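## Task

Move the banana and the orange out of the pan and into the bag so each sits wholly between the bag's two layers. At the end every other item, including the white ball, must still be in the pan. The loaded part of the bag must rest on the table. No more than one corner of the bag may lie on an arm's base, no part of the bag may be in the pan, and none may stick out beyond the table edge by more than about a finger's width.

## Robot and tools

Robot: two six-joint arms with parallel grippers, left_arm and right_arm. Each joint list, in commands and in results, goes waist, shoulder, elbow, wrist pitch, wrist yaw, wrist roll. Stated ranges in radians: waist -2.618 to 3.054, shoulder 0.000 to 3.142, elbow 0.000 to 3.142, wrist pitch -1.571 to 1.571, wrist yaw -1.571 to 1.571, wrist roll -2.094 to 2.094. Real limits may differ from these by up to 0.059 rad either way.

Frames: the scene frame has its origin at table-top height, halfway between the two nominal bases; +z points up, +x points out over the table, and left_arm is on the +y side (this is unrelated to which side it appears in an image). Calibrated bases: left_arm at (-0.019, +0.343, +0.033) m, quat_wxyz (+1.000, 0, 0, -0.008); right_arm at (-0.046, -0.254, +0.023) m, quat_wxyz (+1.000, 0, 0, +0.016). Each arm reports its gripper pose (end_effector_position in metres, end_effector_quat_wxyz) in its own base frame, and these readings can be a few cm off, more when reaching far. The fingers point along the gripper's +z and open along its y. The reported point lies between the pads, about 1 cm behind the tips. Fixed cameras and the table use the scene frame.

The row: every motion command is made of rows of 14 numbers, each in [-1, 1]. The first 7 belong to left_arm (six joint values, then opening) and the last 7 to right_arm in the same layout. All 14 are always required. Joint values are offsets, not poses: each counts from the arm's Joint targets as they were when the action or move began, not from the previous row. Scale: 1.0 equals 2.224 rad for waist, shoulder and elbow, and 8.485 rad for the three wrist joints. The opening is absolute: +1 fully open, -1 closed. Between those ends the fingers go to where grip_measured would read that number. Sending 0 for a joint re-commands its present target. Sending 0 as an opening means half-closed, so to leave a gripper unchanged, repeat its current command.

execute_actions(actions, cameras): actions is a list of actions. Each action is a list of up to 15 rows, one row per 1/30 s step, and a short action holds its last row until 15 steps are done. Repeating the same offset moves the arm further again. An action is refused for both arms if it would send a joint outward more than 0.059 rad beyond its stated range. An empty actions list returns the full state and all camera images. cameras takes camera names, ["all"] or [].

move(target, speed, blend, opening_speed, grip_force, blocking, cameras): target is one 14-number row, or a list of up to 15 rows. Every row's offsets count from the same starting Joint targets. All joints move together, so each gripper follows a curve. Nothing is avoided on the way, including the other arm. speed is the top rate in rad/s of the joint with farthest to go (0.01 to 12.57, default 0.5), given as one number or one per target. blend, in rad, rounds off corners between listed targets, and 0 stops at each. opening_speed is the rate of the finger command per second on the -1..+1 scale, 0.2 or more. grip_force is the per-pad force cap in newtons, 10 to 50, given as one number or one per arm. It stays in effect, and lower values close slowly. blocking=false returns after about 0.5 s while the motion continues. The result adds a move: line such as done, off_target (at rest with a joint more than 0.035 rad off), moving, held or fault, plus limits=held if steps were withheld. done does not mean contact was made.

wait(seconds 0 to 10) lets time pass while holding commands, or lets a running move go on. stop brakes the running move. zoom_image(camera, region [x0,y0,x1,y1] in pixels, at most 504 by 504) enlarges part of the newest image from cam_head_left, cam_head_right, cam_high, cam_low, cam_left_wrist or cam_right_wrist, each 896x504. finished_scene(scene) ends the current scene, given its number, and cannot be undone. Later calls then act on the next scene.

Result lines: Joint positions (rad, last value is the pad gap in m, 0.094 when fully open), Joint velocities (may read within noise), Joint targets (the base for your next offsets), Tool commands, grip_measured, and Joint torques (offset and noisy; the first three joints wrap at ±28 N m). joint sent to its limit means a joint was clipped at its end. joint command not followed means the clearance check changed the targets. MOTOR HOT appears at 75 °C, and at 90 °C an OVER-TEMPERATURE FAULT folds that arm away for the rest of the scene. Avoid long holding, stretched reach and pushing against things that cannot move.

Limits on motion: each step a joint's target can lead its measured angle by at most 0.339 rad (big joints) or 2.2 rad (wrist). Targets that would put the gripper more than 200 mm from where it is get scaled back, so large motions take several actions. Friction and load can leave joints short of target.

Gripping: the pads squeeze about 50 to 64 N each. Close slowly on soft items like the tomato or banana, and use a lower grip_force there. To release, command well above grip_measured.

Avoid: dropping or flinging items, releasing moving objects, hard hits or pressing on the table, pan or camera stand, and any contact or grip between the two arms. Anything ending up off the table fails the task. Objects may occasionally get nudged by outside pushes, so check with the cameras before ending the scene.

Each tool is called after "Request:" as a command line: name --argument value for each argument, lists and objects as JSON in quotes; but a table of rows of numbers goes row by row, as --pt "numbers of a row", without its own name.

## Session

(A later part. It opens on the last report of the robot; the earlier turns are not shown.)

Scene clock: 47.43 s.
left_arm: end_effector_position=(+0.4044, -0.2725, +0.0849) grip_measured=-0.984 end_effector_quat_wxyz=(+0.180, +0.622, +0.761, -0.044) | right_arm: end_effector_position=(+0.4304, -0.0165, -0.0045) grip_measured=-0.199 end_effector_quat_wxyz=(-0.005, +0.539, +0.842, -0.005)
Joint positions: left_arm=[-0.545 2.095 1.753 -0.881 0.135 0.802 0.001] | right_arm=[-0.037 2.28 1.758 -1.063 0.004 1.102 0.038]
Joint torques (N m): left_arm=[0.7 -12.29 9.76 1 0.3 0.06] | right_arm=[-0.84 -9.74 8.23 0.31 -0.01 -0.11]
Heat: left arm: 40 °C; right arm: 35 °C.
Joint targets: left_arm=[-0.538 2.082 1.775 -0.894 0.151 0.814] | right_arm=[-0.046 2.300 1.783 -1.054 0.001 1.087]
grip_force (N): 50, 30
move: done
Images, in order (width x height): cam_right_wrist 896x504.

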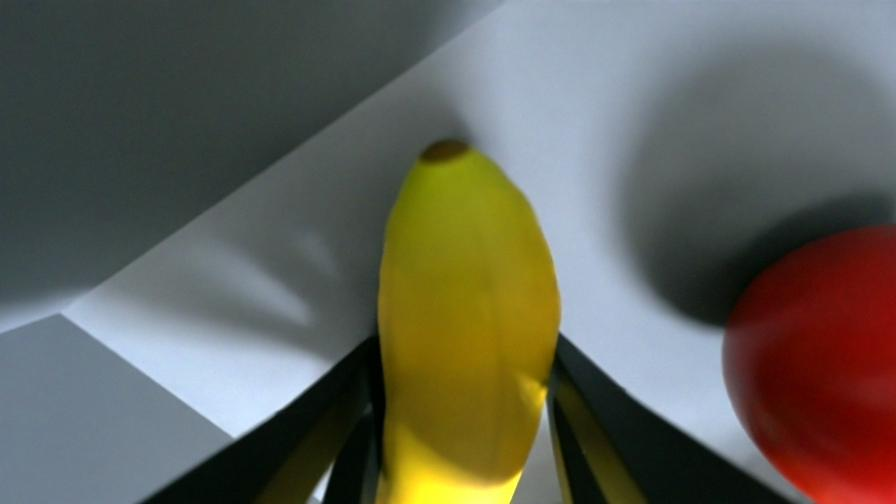

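Request:
move --target '[0,0,0,0,0,0,-1,0,-0.002,0,0,0,0,-0.42]' --opening_speed 0.4 --cameras '["cam_right_wrist"]'

Scene clock: 60.57 s.
left_arm: end_effector_position=(+0.4044, -0.2725, +0.0849) grip_measured=-0.984 end_effector_quat_wxyz=(+0.180, +0.622, +0.761, -0.044) | right_arm: end_effector_position=(+0.4304, -0.0165, -0.0045) grip_measured=-0.404 end_effector_quat_wxyz=(-0.005, +0.539, +0.842, -0.005)
Joint positions: left_arm=[-0.545 2.095 1.753 -0.881 0.135 0.802 0.001] | right_arm=[-0.037 2.28 1.758 -1.063 0.004 1.102 0.028]
Joint torques (N m): left_arm=[0.76 -12.31 9.76 1 0.28 0.06] | right_arm=[-0.84 -10.14 8.2 0.3 -0.01 -0.11]
Heat: left arm: 43 °C; right arm: 37 °C.
Joint targets: left_arm=[-0.538 2.082 1.775 -0.894 0.151 0.814] | right_arm=[-0.046 2.296 1.783 -1.054 0.001 1.087]
grip_force (N): 50, 30
move: done
Images, in order (width x height): cam_right_wrist 896x504.

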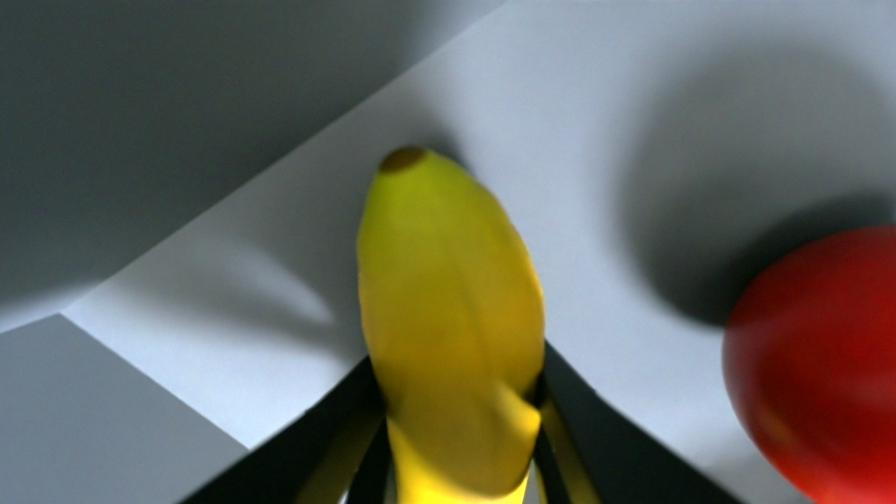

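Request:
move --pt "0 0 0 0 0 0 -1 0 -0.002 0 0 0 0 -0.6" --pt "0 0 0 0 0 0 -1 0 -0.0166 0.1481 -0.0435 0 0 -0.6" --opening_speed 0.4 --speed 0.2 --cameras '["cam_right_wrist"]'

Scene clock: 65.07 s.
left_arm: end_effector_position=(+0.4044, -0.2725, +0.0849) grip_measured=-0.984 end_effector_quat_wxyz=(+0.180, +0.622, +0.761, -0.044) | right_arm: end_effector_position=(+0.4344, -0.0167, +0.0779) grip_measured=-0.410 end_effector_quat_wxyz=(-0.015, +0.536, +0.844, -0.011)
Joint positions: left_arm=[-0.545 2.095 1.753 -0.881 0.135 0.802 0.001] | right_arm=[-0.037 2.28 2.087 -1.415 0.004 1.095 0.028]
Joint torques (N m): left_arm=[0.73 -12.36 9.74 1 0.27 0.05] | right_arm=[-0.81 -13.52 8.35 0.1 -0.01 -0.03]
Heat: left arm: 44 °C; right arm: 38 °C.
Joint targets: left_arm=[-0.538 2.082 1.775 -0.894 0.151 0.814] | right_arm=[-0.046 2.259 2.112 -1.423 0.001 1.087]
grip_force (N): 50, 30
move: done
Images, in order (width x height): cam_right_wrist 896x504.

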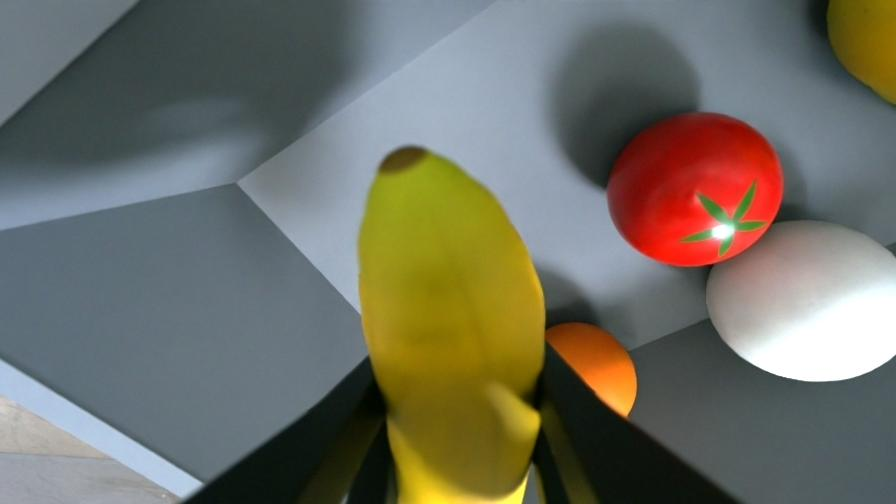

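Request:
move --pt "0 0 0 0 0 0 -1 0.1781 -0.3188 -0.3876 0.1206 0.0117 -0.187 -0.6" --pt "0 0 0 0 0 0 -1 0.3476 -0.2849 -0.6401 0.1956 0.0276 -0.2908 -0.6" --speed 0.7 --blend '[0.15,0]' --cameras '["cam_left_wrist","cam_right_wrist","cam_high"]'

Request:
zoom_image --camera "cam_high" --region '[340, 90, 580, 290]'

Scene clock: 69.97 s.
left_arm: end_effector_position=(+0.4044, -0.2725, +0.0849) grip_measured=-0.984 end_effector_quat_wxyz=(+0.180, +0.622, +0.761, -0.044) | right_arm: end_effector_position=(+0.3396, +0.2443, +0.0666) grip_measured=-0.412 end_effector_quat_wxyz=(-0.370, +0.752, -0.488, +0.242)
Joint positions: left_arm=[-0.545 2.095 1.753 -0.881 0.135 0.802 0.001] | right_arm=[0.724 1.612 0.693 0.239 0.244 -1.383 0.028]
Joint torques (N m): left_arm=[0.7 -12.33 9.76 1 0.28 0.05] | right_arm=[0.43 -5.22 5.7 1.64 -0.07 0.16]
Heat: left arm: 45 °C; right arm: 39 °C.
Joint targets: left_arm=[-0.538 2.082 1.775 -0.894 0.151 0.814] | right_arm=[0.727 1.625 0.688 0.237 0.235 -1.380]
grip_force (N): 50, 30
move: done
Images, in order (width x height): cam_high 896x504, cam_left_wrist 896x504, cam_right_wrist 896x504.

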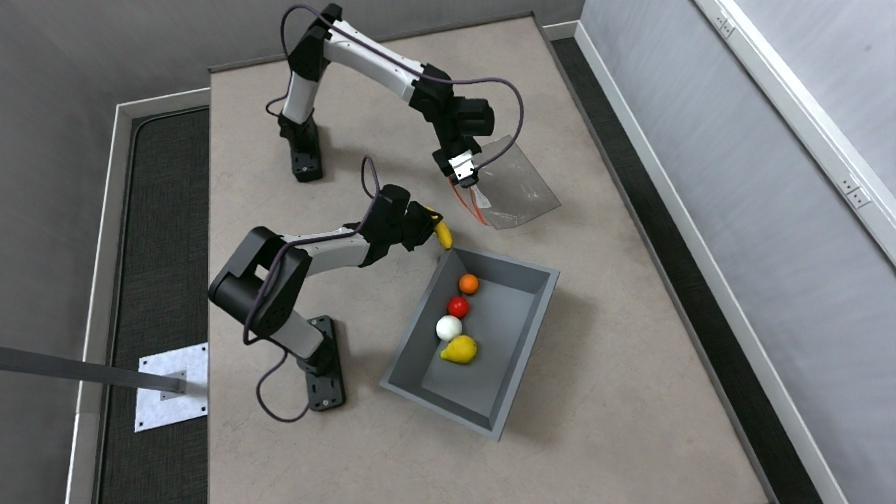

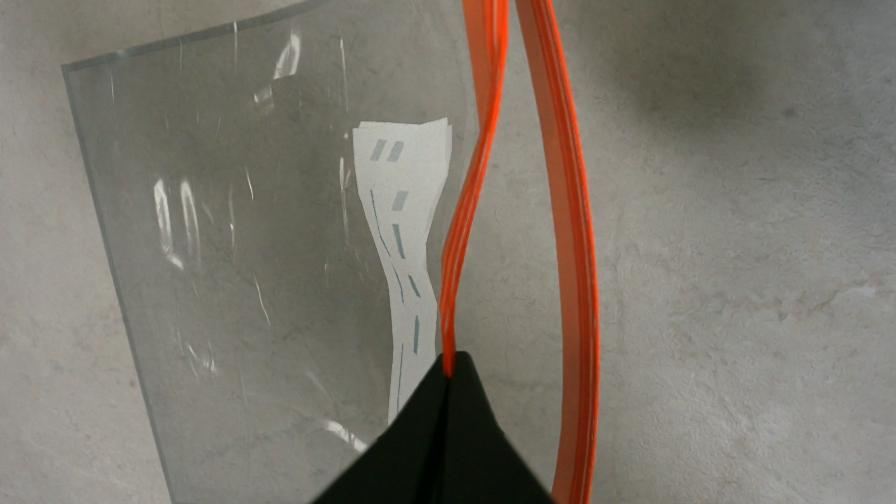

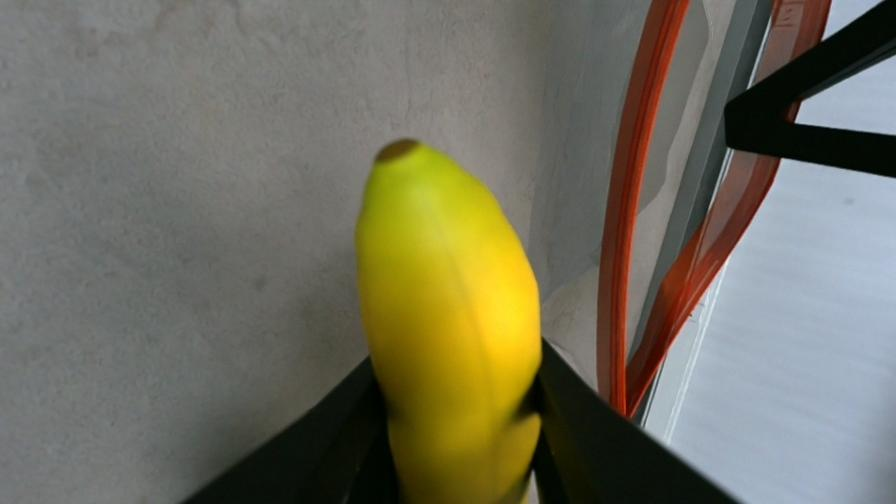

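Scaled by 2.100 from the camera's 896x504 image, which has a finer 1280x720 frame.

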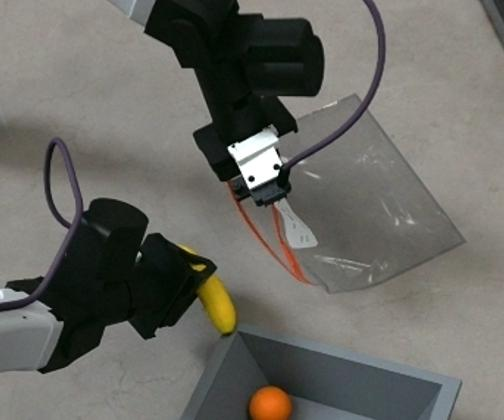

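Request:
move --target '[0.0175,0.0433,0.0318,0.0031,0,0.0046,-1,0,0,0,0,0,0,-0.6]' --speed 0.1 --cameras '["cam_left_wrist","cam_right_wrist","cam_low"]'

Request:
zoom_image --camera "cam_low" --region '[340, 250, 540, 390]'

Scene clock: 72.30 s.
left_arm: end_effector_position=(+0.4291, -0.2645, +0.0785) grip_measured=-0.984 end_effector_quat_wxyz=(+0.186, +0.622, +0.760, -0.036) | right_arm: end_effector_position=(+0.3397, +0.2443, +0.0667) grip_measured=-0.412 end_effector_quat_wxyz=(-0.370, +0.752, -0.488, +0.242)
Joint positions: left_arm=[-0.506 2.157 1.822 -0.877 0.135 0.841 0.001] | right_arm=[0.724 1.612 0.693 0.24 0.244 -1.383 0.028]
Joint torques (N m): left_arm=[0.75 -10.19 10.02 1.26 0.28 0.07] | right_arm=[0.34 -5.2 5.7 1.64 -0.06 0.14]
Heat: left arm: 45 °C; right arm: 38 °C.
Joint targets: left_arm=[-0.499 2.178 1.846 -0.868 0.151 0.853] | right_arm=[0.727 1.625 0.688 0.237 0.235 -1.380]
grip_force (N): 50, 30
move: done
Images, in order (width x height): cam_low 896x504, cam_left_wrist 896x504, cam_right_wrist 896x504.

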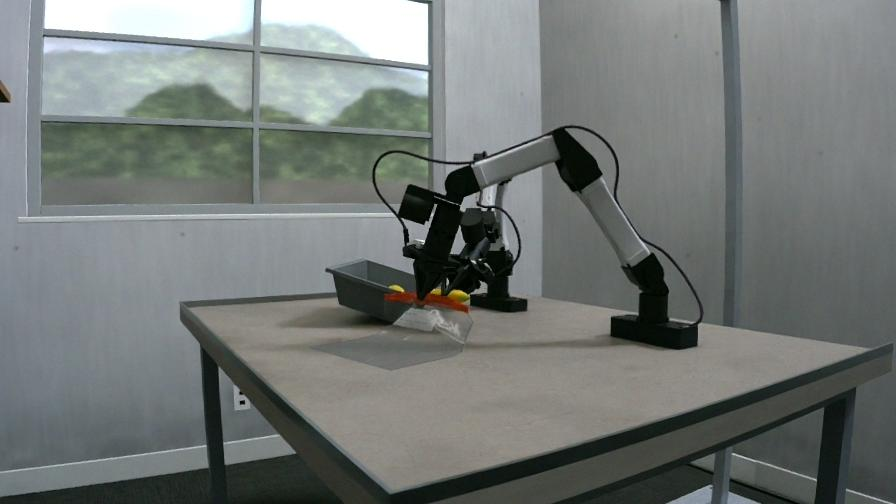

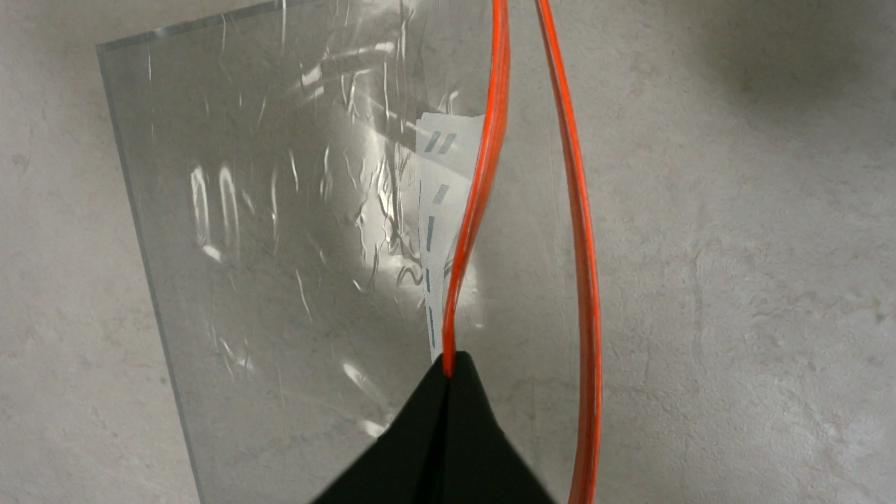

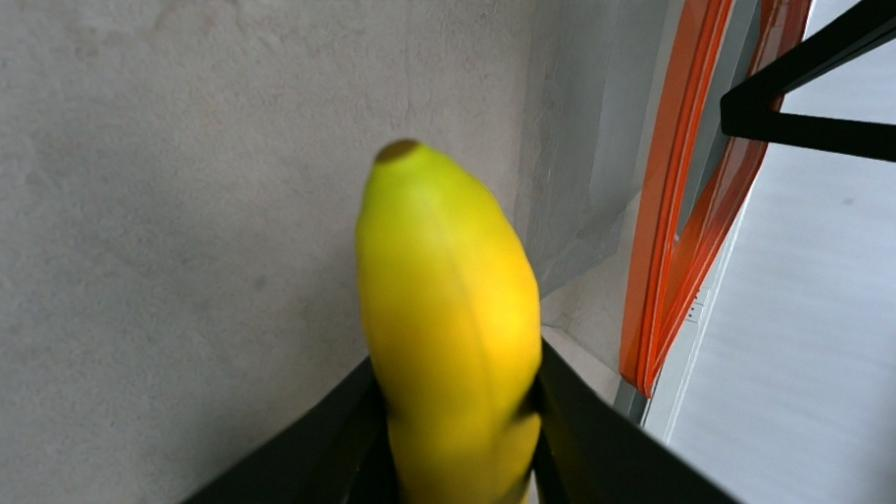

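Scaled by 2.520 from the camera's 896x504 image, which has a finer 1280x720 frame.

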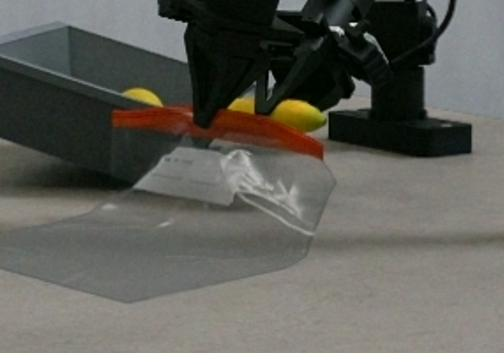

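Request:
wait --seconds 0.1 --cameras '["all"]'

Request:
zoom_image --camera "cam_high" --region '[340, 150, 580, 450]'

Request:
zoom_image --camera "cam_head_left" --region '[350, 170, 650, 370]'

Scene clock: 72.70 s.
left_arm: end_effector_position=(+0.4291, -0.2645, +0.0785) grip_measured=-0.984 end_effector_quat_wxyz=(+0.186, +0.622, +0.760, -0.036) | right_arm: end_effector_position=(+0.3397, +0.2443, +0.0667) grip_measured=-0.412 end_effector_quat_wxyz=(-0.370, +0.752, -0.488, +0.242)
Joint positions: left_arm=[-0.506 2.157 1.822 -0.877 0.135 0.841 0.001] | right_arm=[0.724 1.612 0.693 0.24 0.244 -1.383 0.028]
Joint torques (N m): left_arm=[0.75 -10.15 10.02 1.26 0.28 0.05] | right_arm=[0.34 -5.23 5.7 1.64 -0.07 0.14]
Heat: left arm: 45 °C; right arm: 38 °C.
Joint targets: left_arm=[-0.499 2.178 1.846 -0.868 0.151 0.853] | right_arm=[0.727 1.625 0.688 0.237 0.235 -1.380]
Tool commands: left_gripper/opening=-1.0 right_gripper/opening=-0.6
grip_force (N): 50, 30
wait: 0.10 s; at rest from the start

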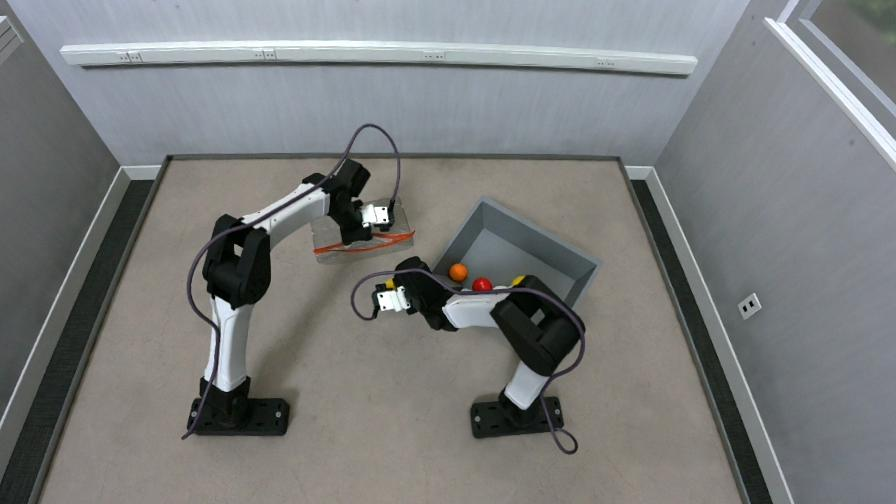

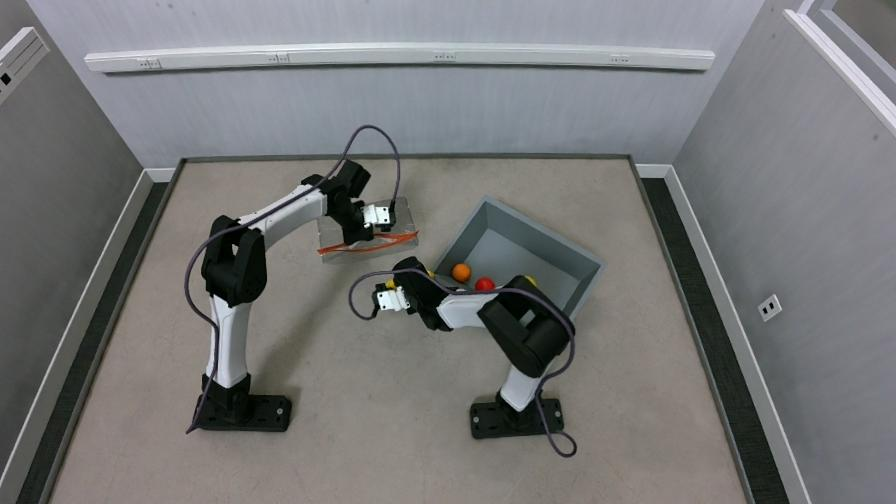

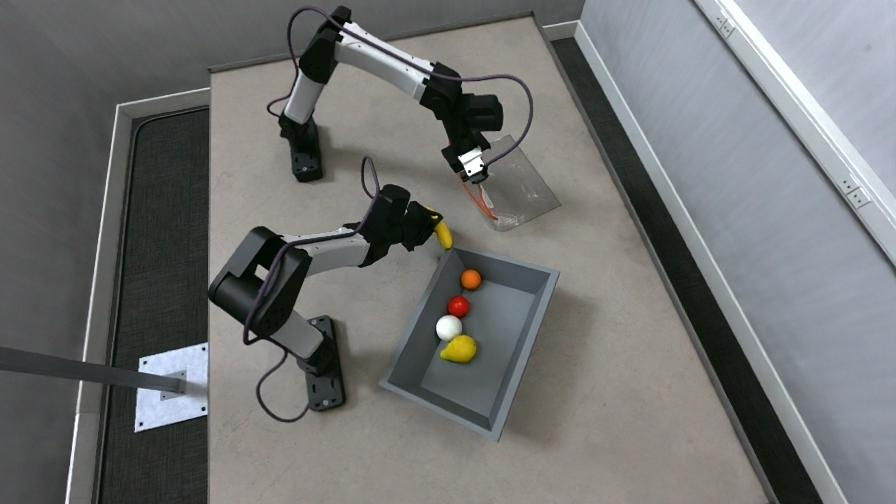

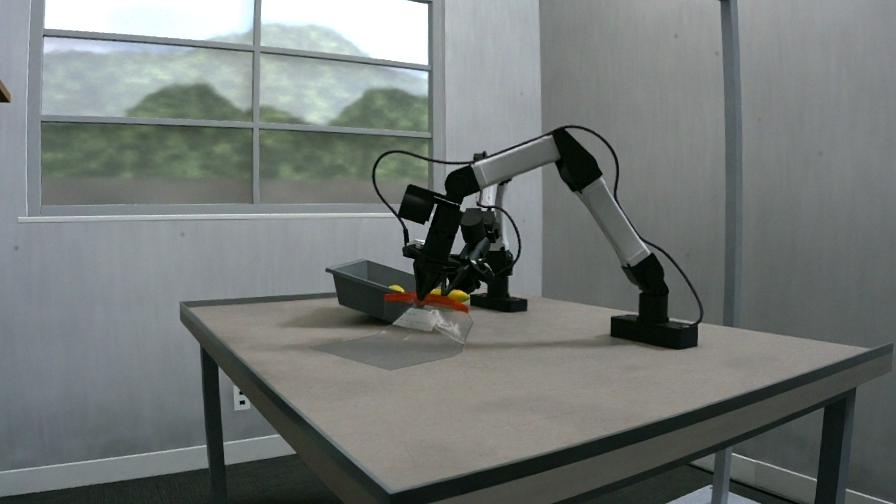

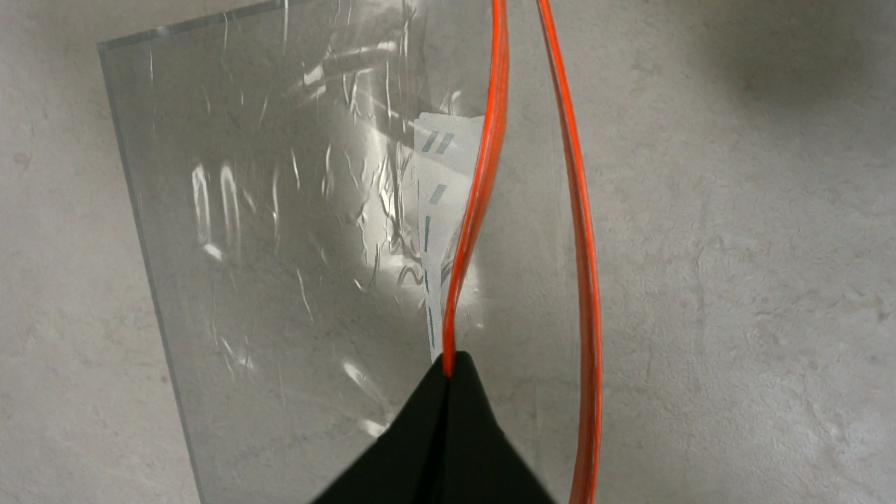

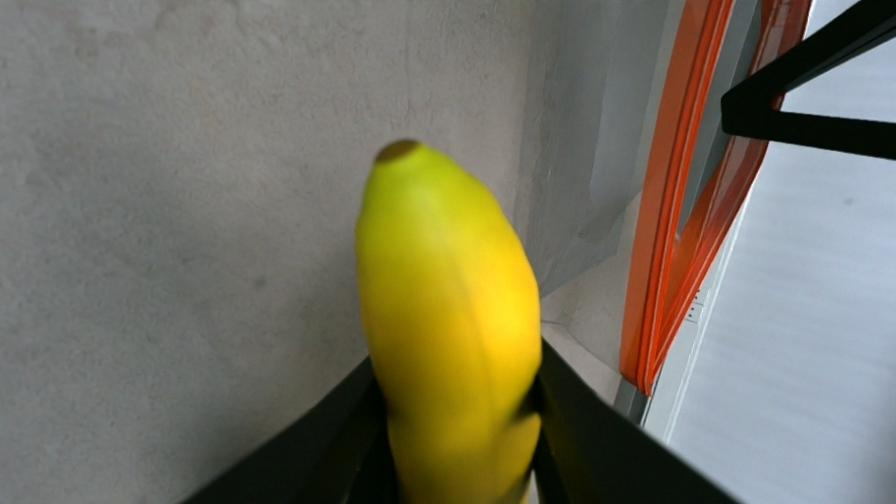

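Scaled by 1.680 from the camera's 896x504 image, which has a finer 1280x720 frame.

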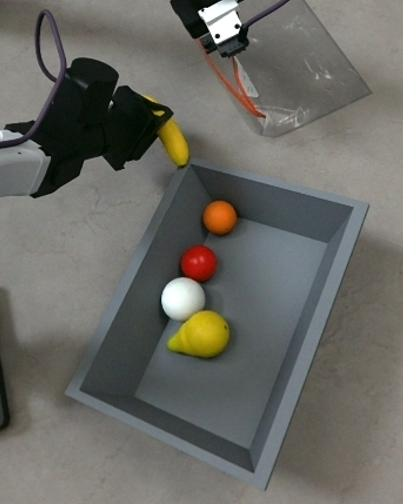

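Scaled by 1.680 from the camera's 896x504 image, which has a finer 1280x720 frame.

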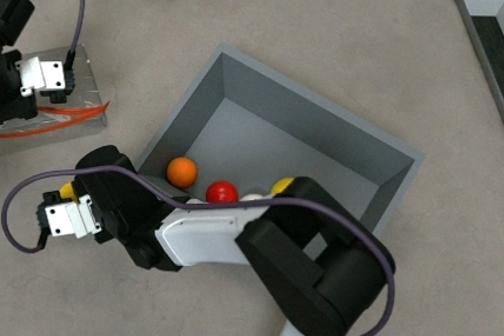

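Request:
move --target '[0,0,0,0,0,0,-1,0,-0.0554,0.0516,-0.028,0,0,-0.6]' --speed 0.1 --cameras '["cam_low","cam_right_wrist","cam_high"]'

Request:
zoom_image --camera "cam_low" --region '[300, 230, 540, 390]'

Request:
zoom_image --camera "cam_high" --region '[340, 150, 580, 450]'

Scene clock: 76.17 s.
left_arm: end_effector_position=(+0.4291, -0.2645, +0.0785) grip_measured=-0.984 end_effector_quat_wxyz=(+0.186, +0.622, +0.760, -0.036) | right_arm: end_effector_position=(+0.3310, +0.2369, +0.0842) grip_measured=-0.412 end_effector_quat_wxyz=(-0.333, +0.770, -0.492, +0.232)
Joint positions: left_arm=[-0.506 2.157 1.822 -0.877 0.135 0.841 0.001] | right_arm=[0.724 1.534 0.775 -0.005 0.243 -1.385 0.028]
Joint torques (N m): left_arm=[0.72 -10.15 10.04 1.27 0.27 0.04] | right_arm=[0.34 -9.01 9.25 1.65 -0.06 0.15]
Heat: left arm: 44 °C; right arm: 38 °C.
Joint targets: left_arm=[-0.499 2.178 1.846 -0.868 0.151 0.853] | right_arm=[0.727 1.502 0.803 -0.001 0.235 -1.380]
grip_force (N): 50, 30
move: done
Images, in order (width x height): cam_high 896x504, cam_low 896x504, cam_right_wrist 896x504.

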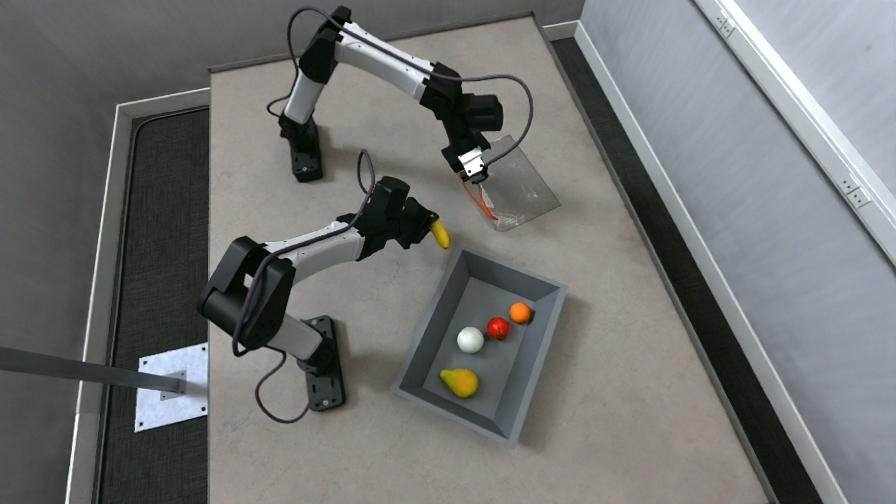

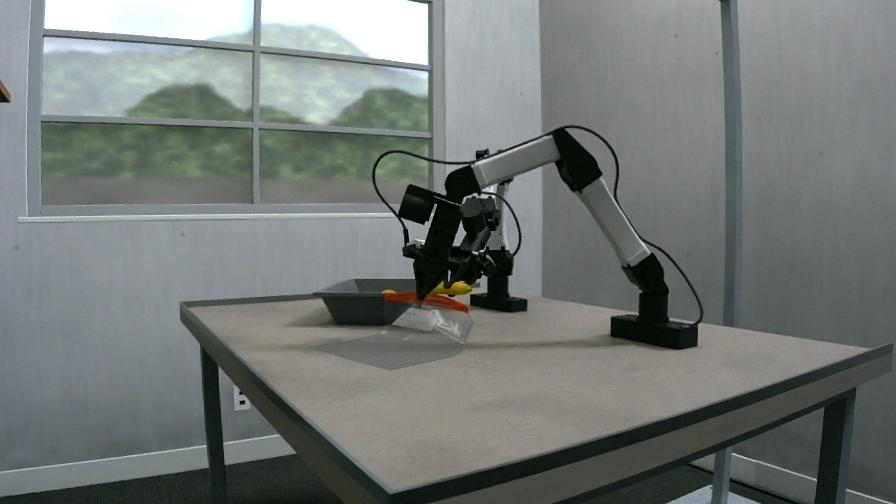

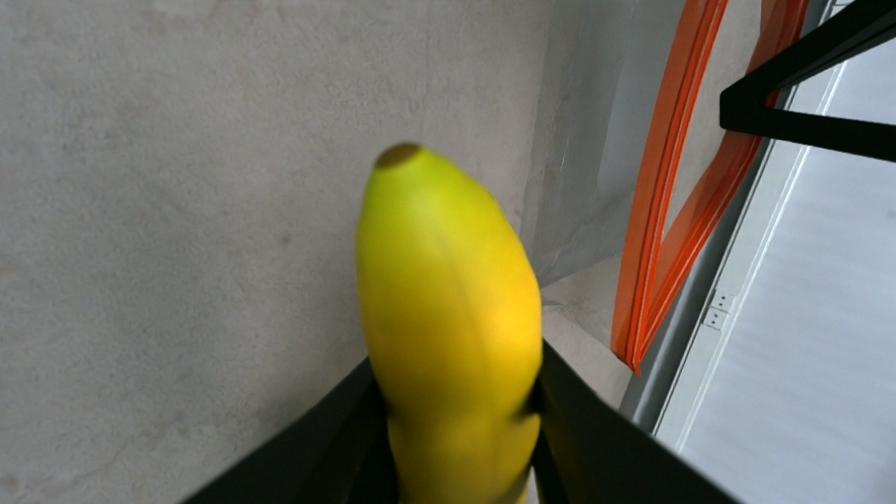

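Scaled by 2.100 from the camera's 896x504 image, which has a finer 1280x720 frame.

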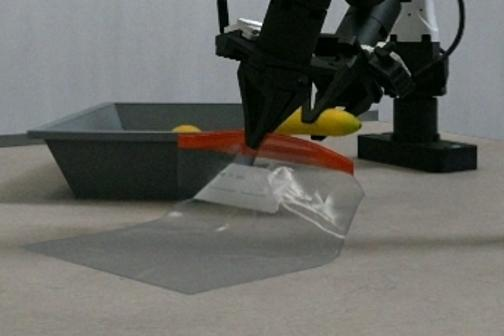

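Scaled by 1.680 from the camera's 896x504 image, which has a finer 1280x720 frame.

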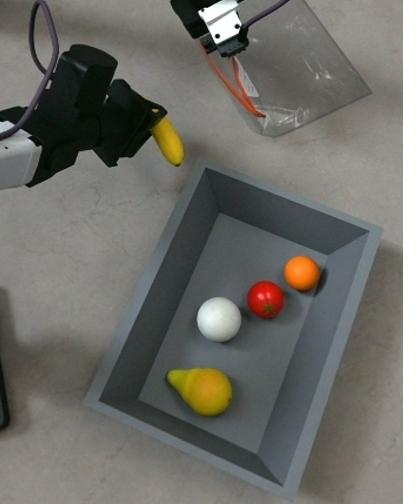

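Request:
move --target '[0.0268,0.0796,0.1411,-0.0161,0,0.0071,-1,0,0,0,0,0,0,-0.6]' --speed 0.15 --cameras '["cam_low","cam_right_wrist","cam_high","cam_left_wrist"]'

Request:
zoom_image --camera "cam_low" --region '[340, 250, 540, 390]'

Request:
zoom_image --camera "cam_high" --region '[400, 120, 580, 270]'

Scene clock: 79.60 s.
left_arm: end_effector_position=(+0.4825, -0.2570, +0.0874) grip_measured=-0.984 end_effector_quat_wxyz=(+0.200, +0.621, +0.757, -0.022) | right_arm: end_effector_position=(+0.3310, +0.2368, +0.0842) grip_measured=-0.412 end_effector_quat_wxyz=(-0.332, +0.770, -0.492, +0.232)
Joint positions: left_arm=[-0.447 2.332 2.136 -0.992 0.135 0.901 0.001] | right_arm=[0.724 1.534 0.775 -0.005 0.243 -1.385 0.028]
Joint torques (N m): left_arm=[0.75 -11.23 10.04 1.1 0.28 0.04] | right_arm=[0.32 -9.01 9.24 1.61 -0.06 0.15]
Heat: left arm: 44 °C; right arm: 38 °C.
Joint targets: left_arm=[-0.440 2.355 2.159 -1.005 0.151 0.913] | right_arm=[0.727 1.502 0.803 -0.001 0.235 -1.380]
grip_force (N): 50, 30
move: done
Images, in order (width x height): cam_high 896x504, cam_low 896x504, cam_left_wrist 896x504, cam_right_wrist 896x504.

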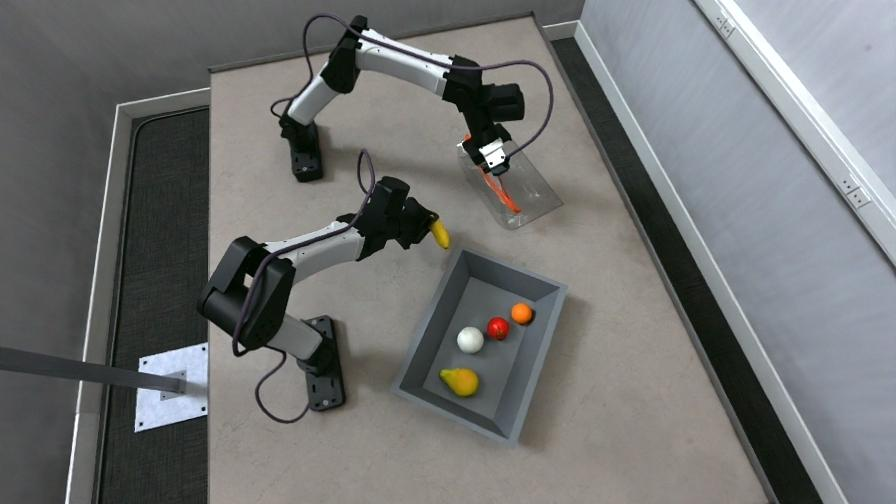

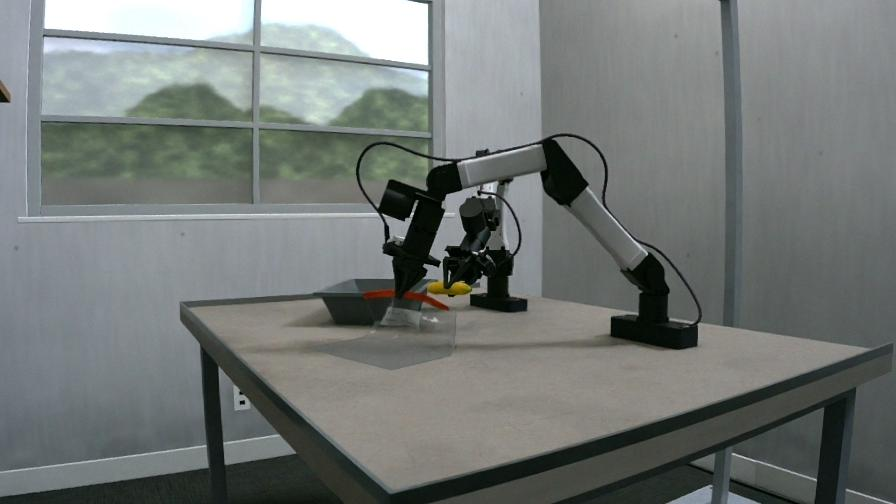

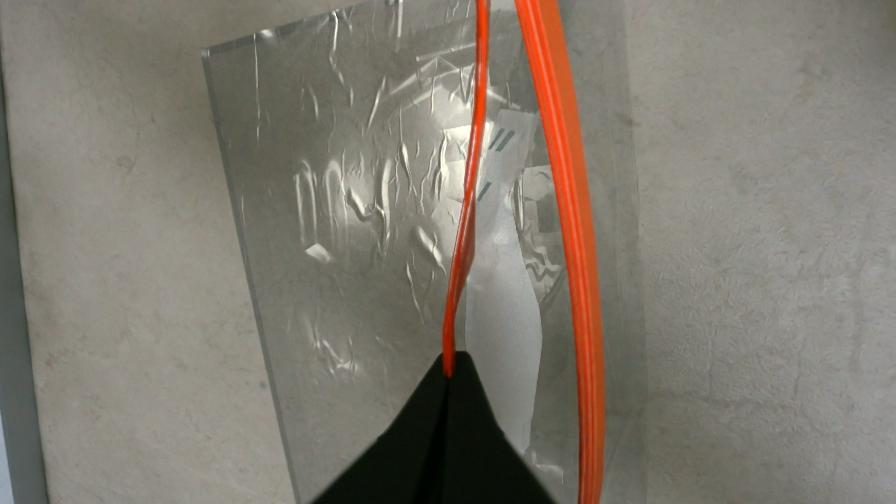

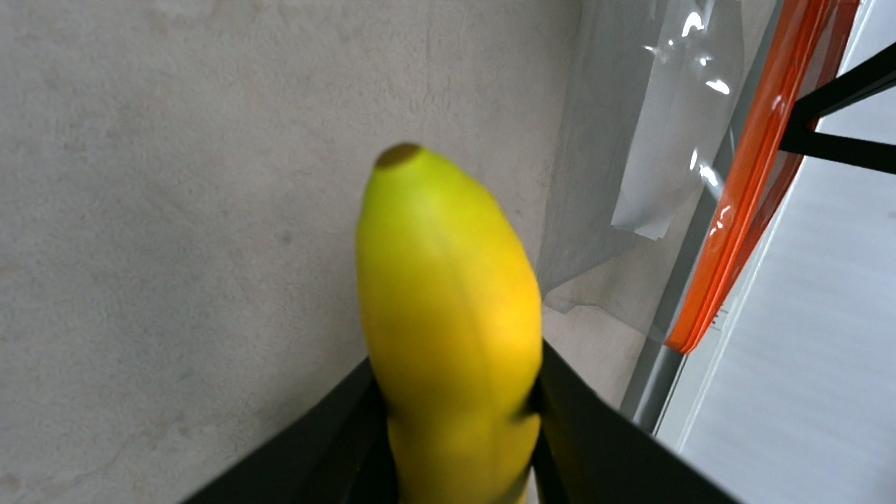

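Scaled by 2.520 from the camera's 896x504 image, which has a finer 1280x720 frame.

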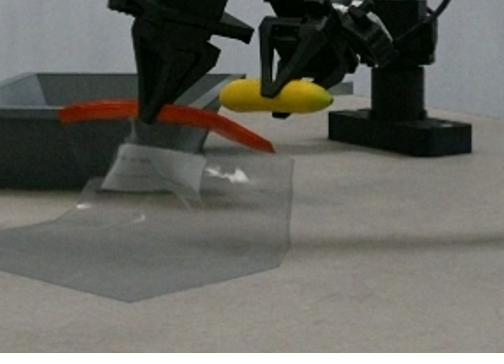

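Scaled by 2.800 from the camera's 896x504 image, which has a finer 1280x720 frame.

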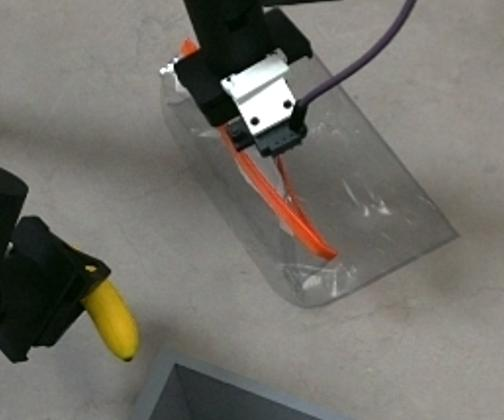

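Request:
move --target '[-0.0205,-0.0465,0.0663,-0.0295,0,-0.0054,-1,0,0,0,0,0,0,-0.6]' --speed 0.15 --cameras '["cam_low","cam_right_wrist","cam_high","cam_left_wrist"]'

Request:
zoom_image --camera "cam_low" --region '[340, 250, 540, 390]'

Request:
zoom_image --camera "cam_high" --region '[400, 120, 580, 270]'

Scene clock: 82.63 s.
left_arm: end_effector_position=(+0.4488, -0.2594, +0.1386) grip_measured=-0.984 end_effector_quat_wxyz=(+0.173, +0.627, +0.759, -0.033) | right_arm: end_effector_position=(+0.3310, +0.2368, +0.0842) grip_measured=-0.412 end_effector_quat_wxyz=(-0.332, +0.770, -0.492, +0.232)
Joint positions: left_arm=[-0.479 2.288 2.286 -1.242 0.135 0.879 0.001] | right_arm=[0.724 1.534 0.775 -0.005 0.243 -1.385 0.028]
Joint torques (N m): left_arm=[-0.32 -15.39 9.43 0.95 0.28 -0.15] | right_arm=[0.34 -9.02 9.26 1.61 -0.05 0.15]
Heat: left arm: 44 °C; right arm: 38 °C.
Joint targets: left_arm=[-0.486 2.252 2.307 -1.255 0.151 0.867] | right_arm=[0.727 1.502 0.803 -0.001 0.235 -1.380]
grip_force (N): 50, 30
move: off_target (left_arm); left_arm: the shoulder is farthest, 0.037 rad from its target
Images, in order (width x height): cam_high 896x504, cam_low 896x504, cam_left_wrist 896x504, cam_right_wrist 896x504.

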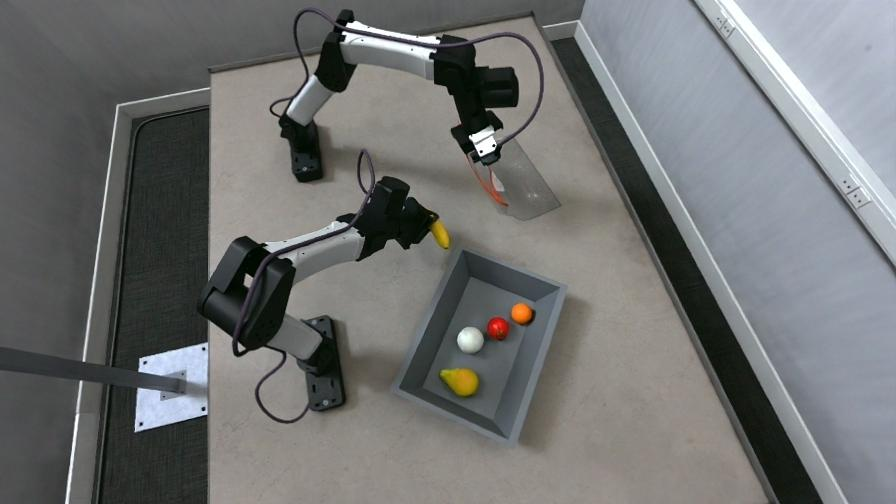

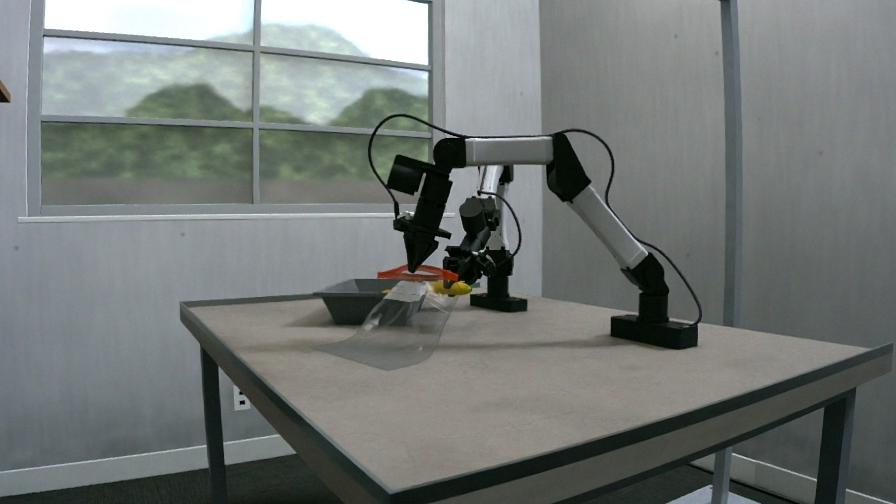

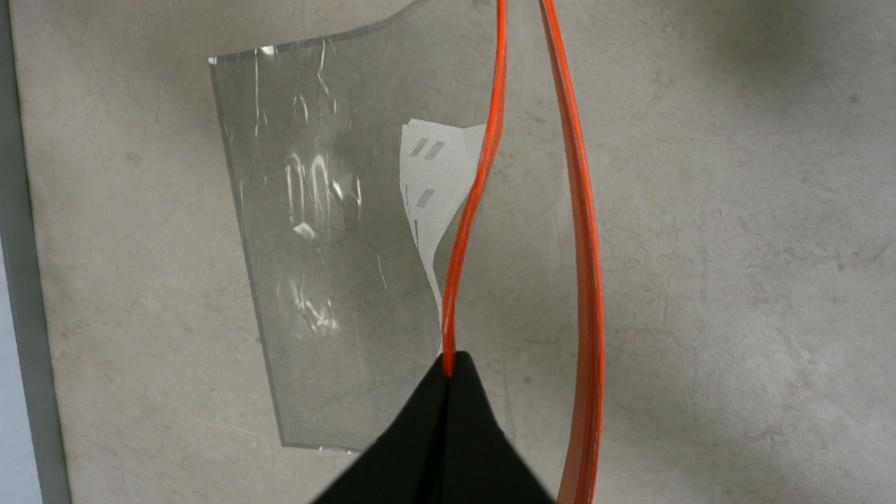

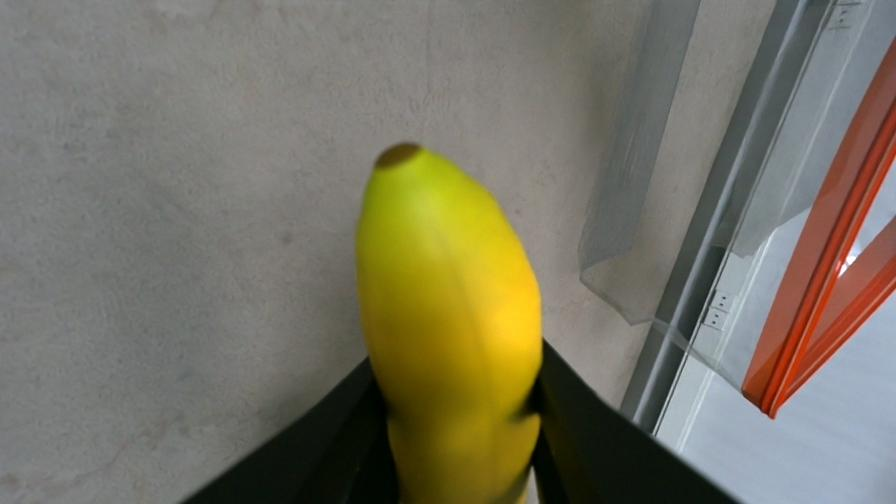

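Scaled by 2.520 from the camera's 896x504 image, which has a finer 1280x720 frame.

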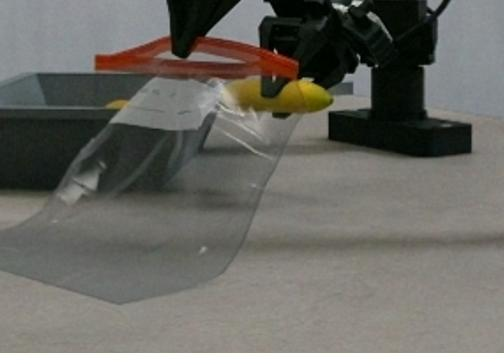

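Scaled by 2.800 from the camera's 896x504 image, which has a finer 1280x720 frame.

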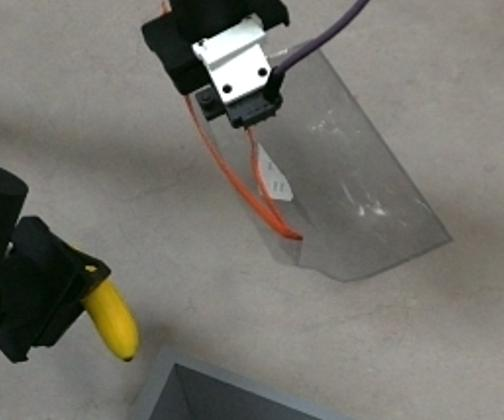

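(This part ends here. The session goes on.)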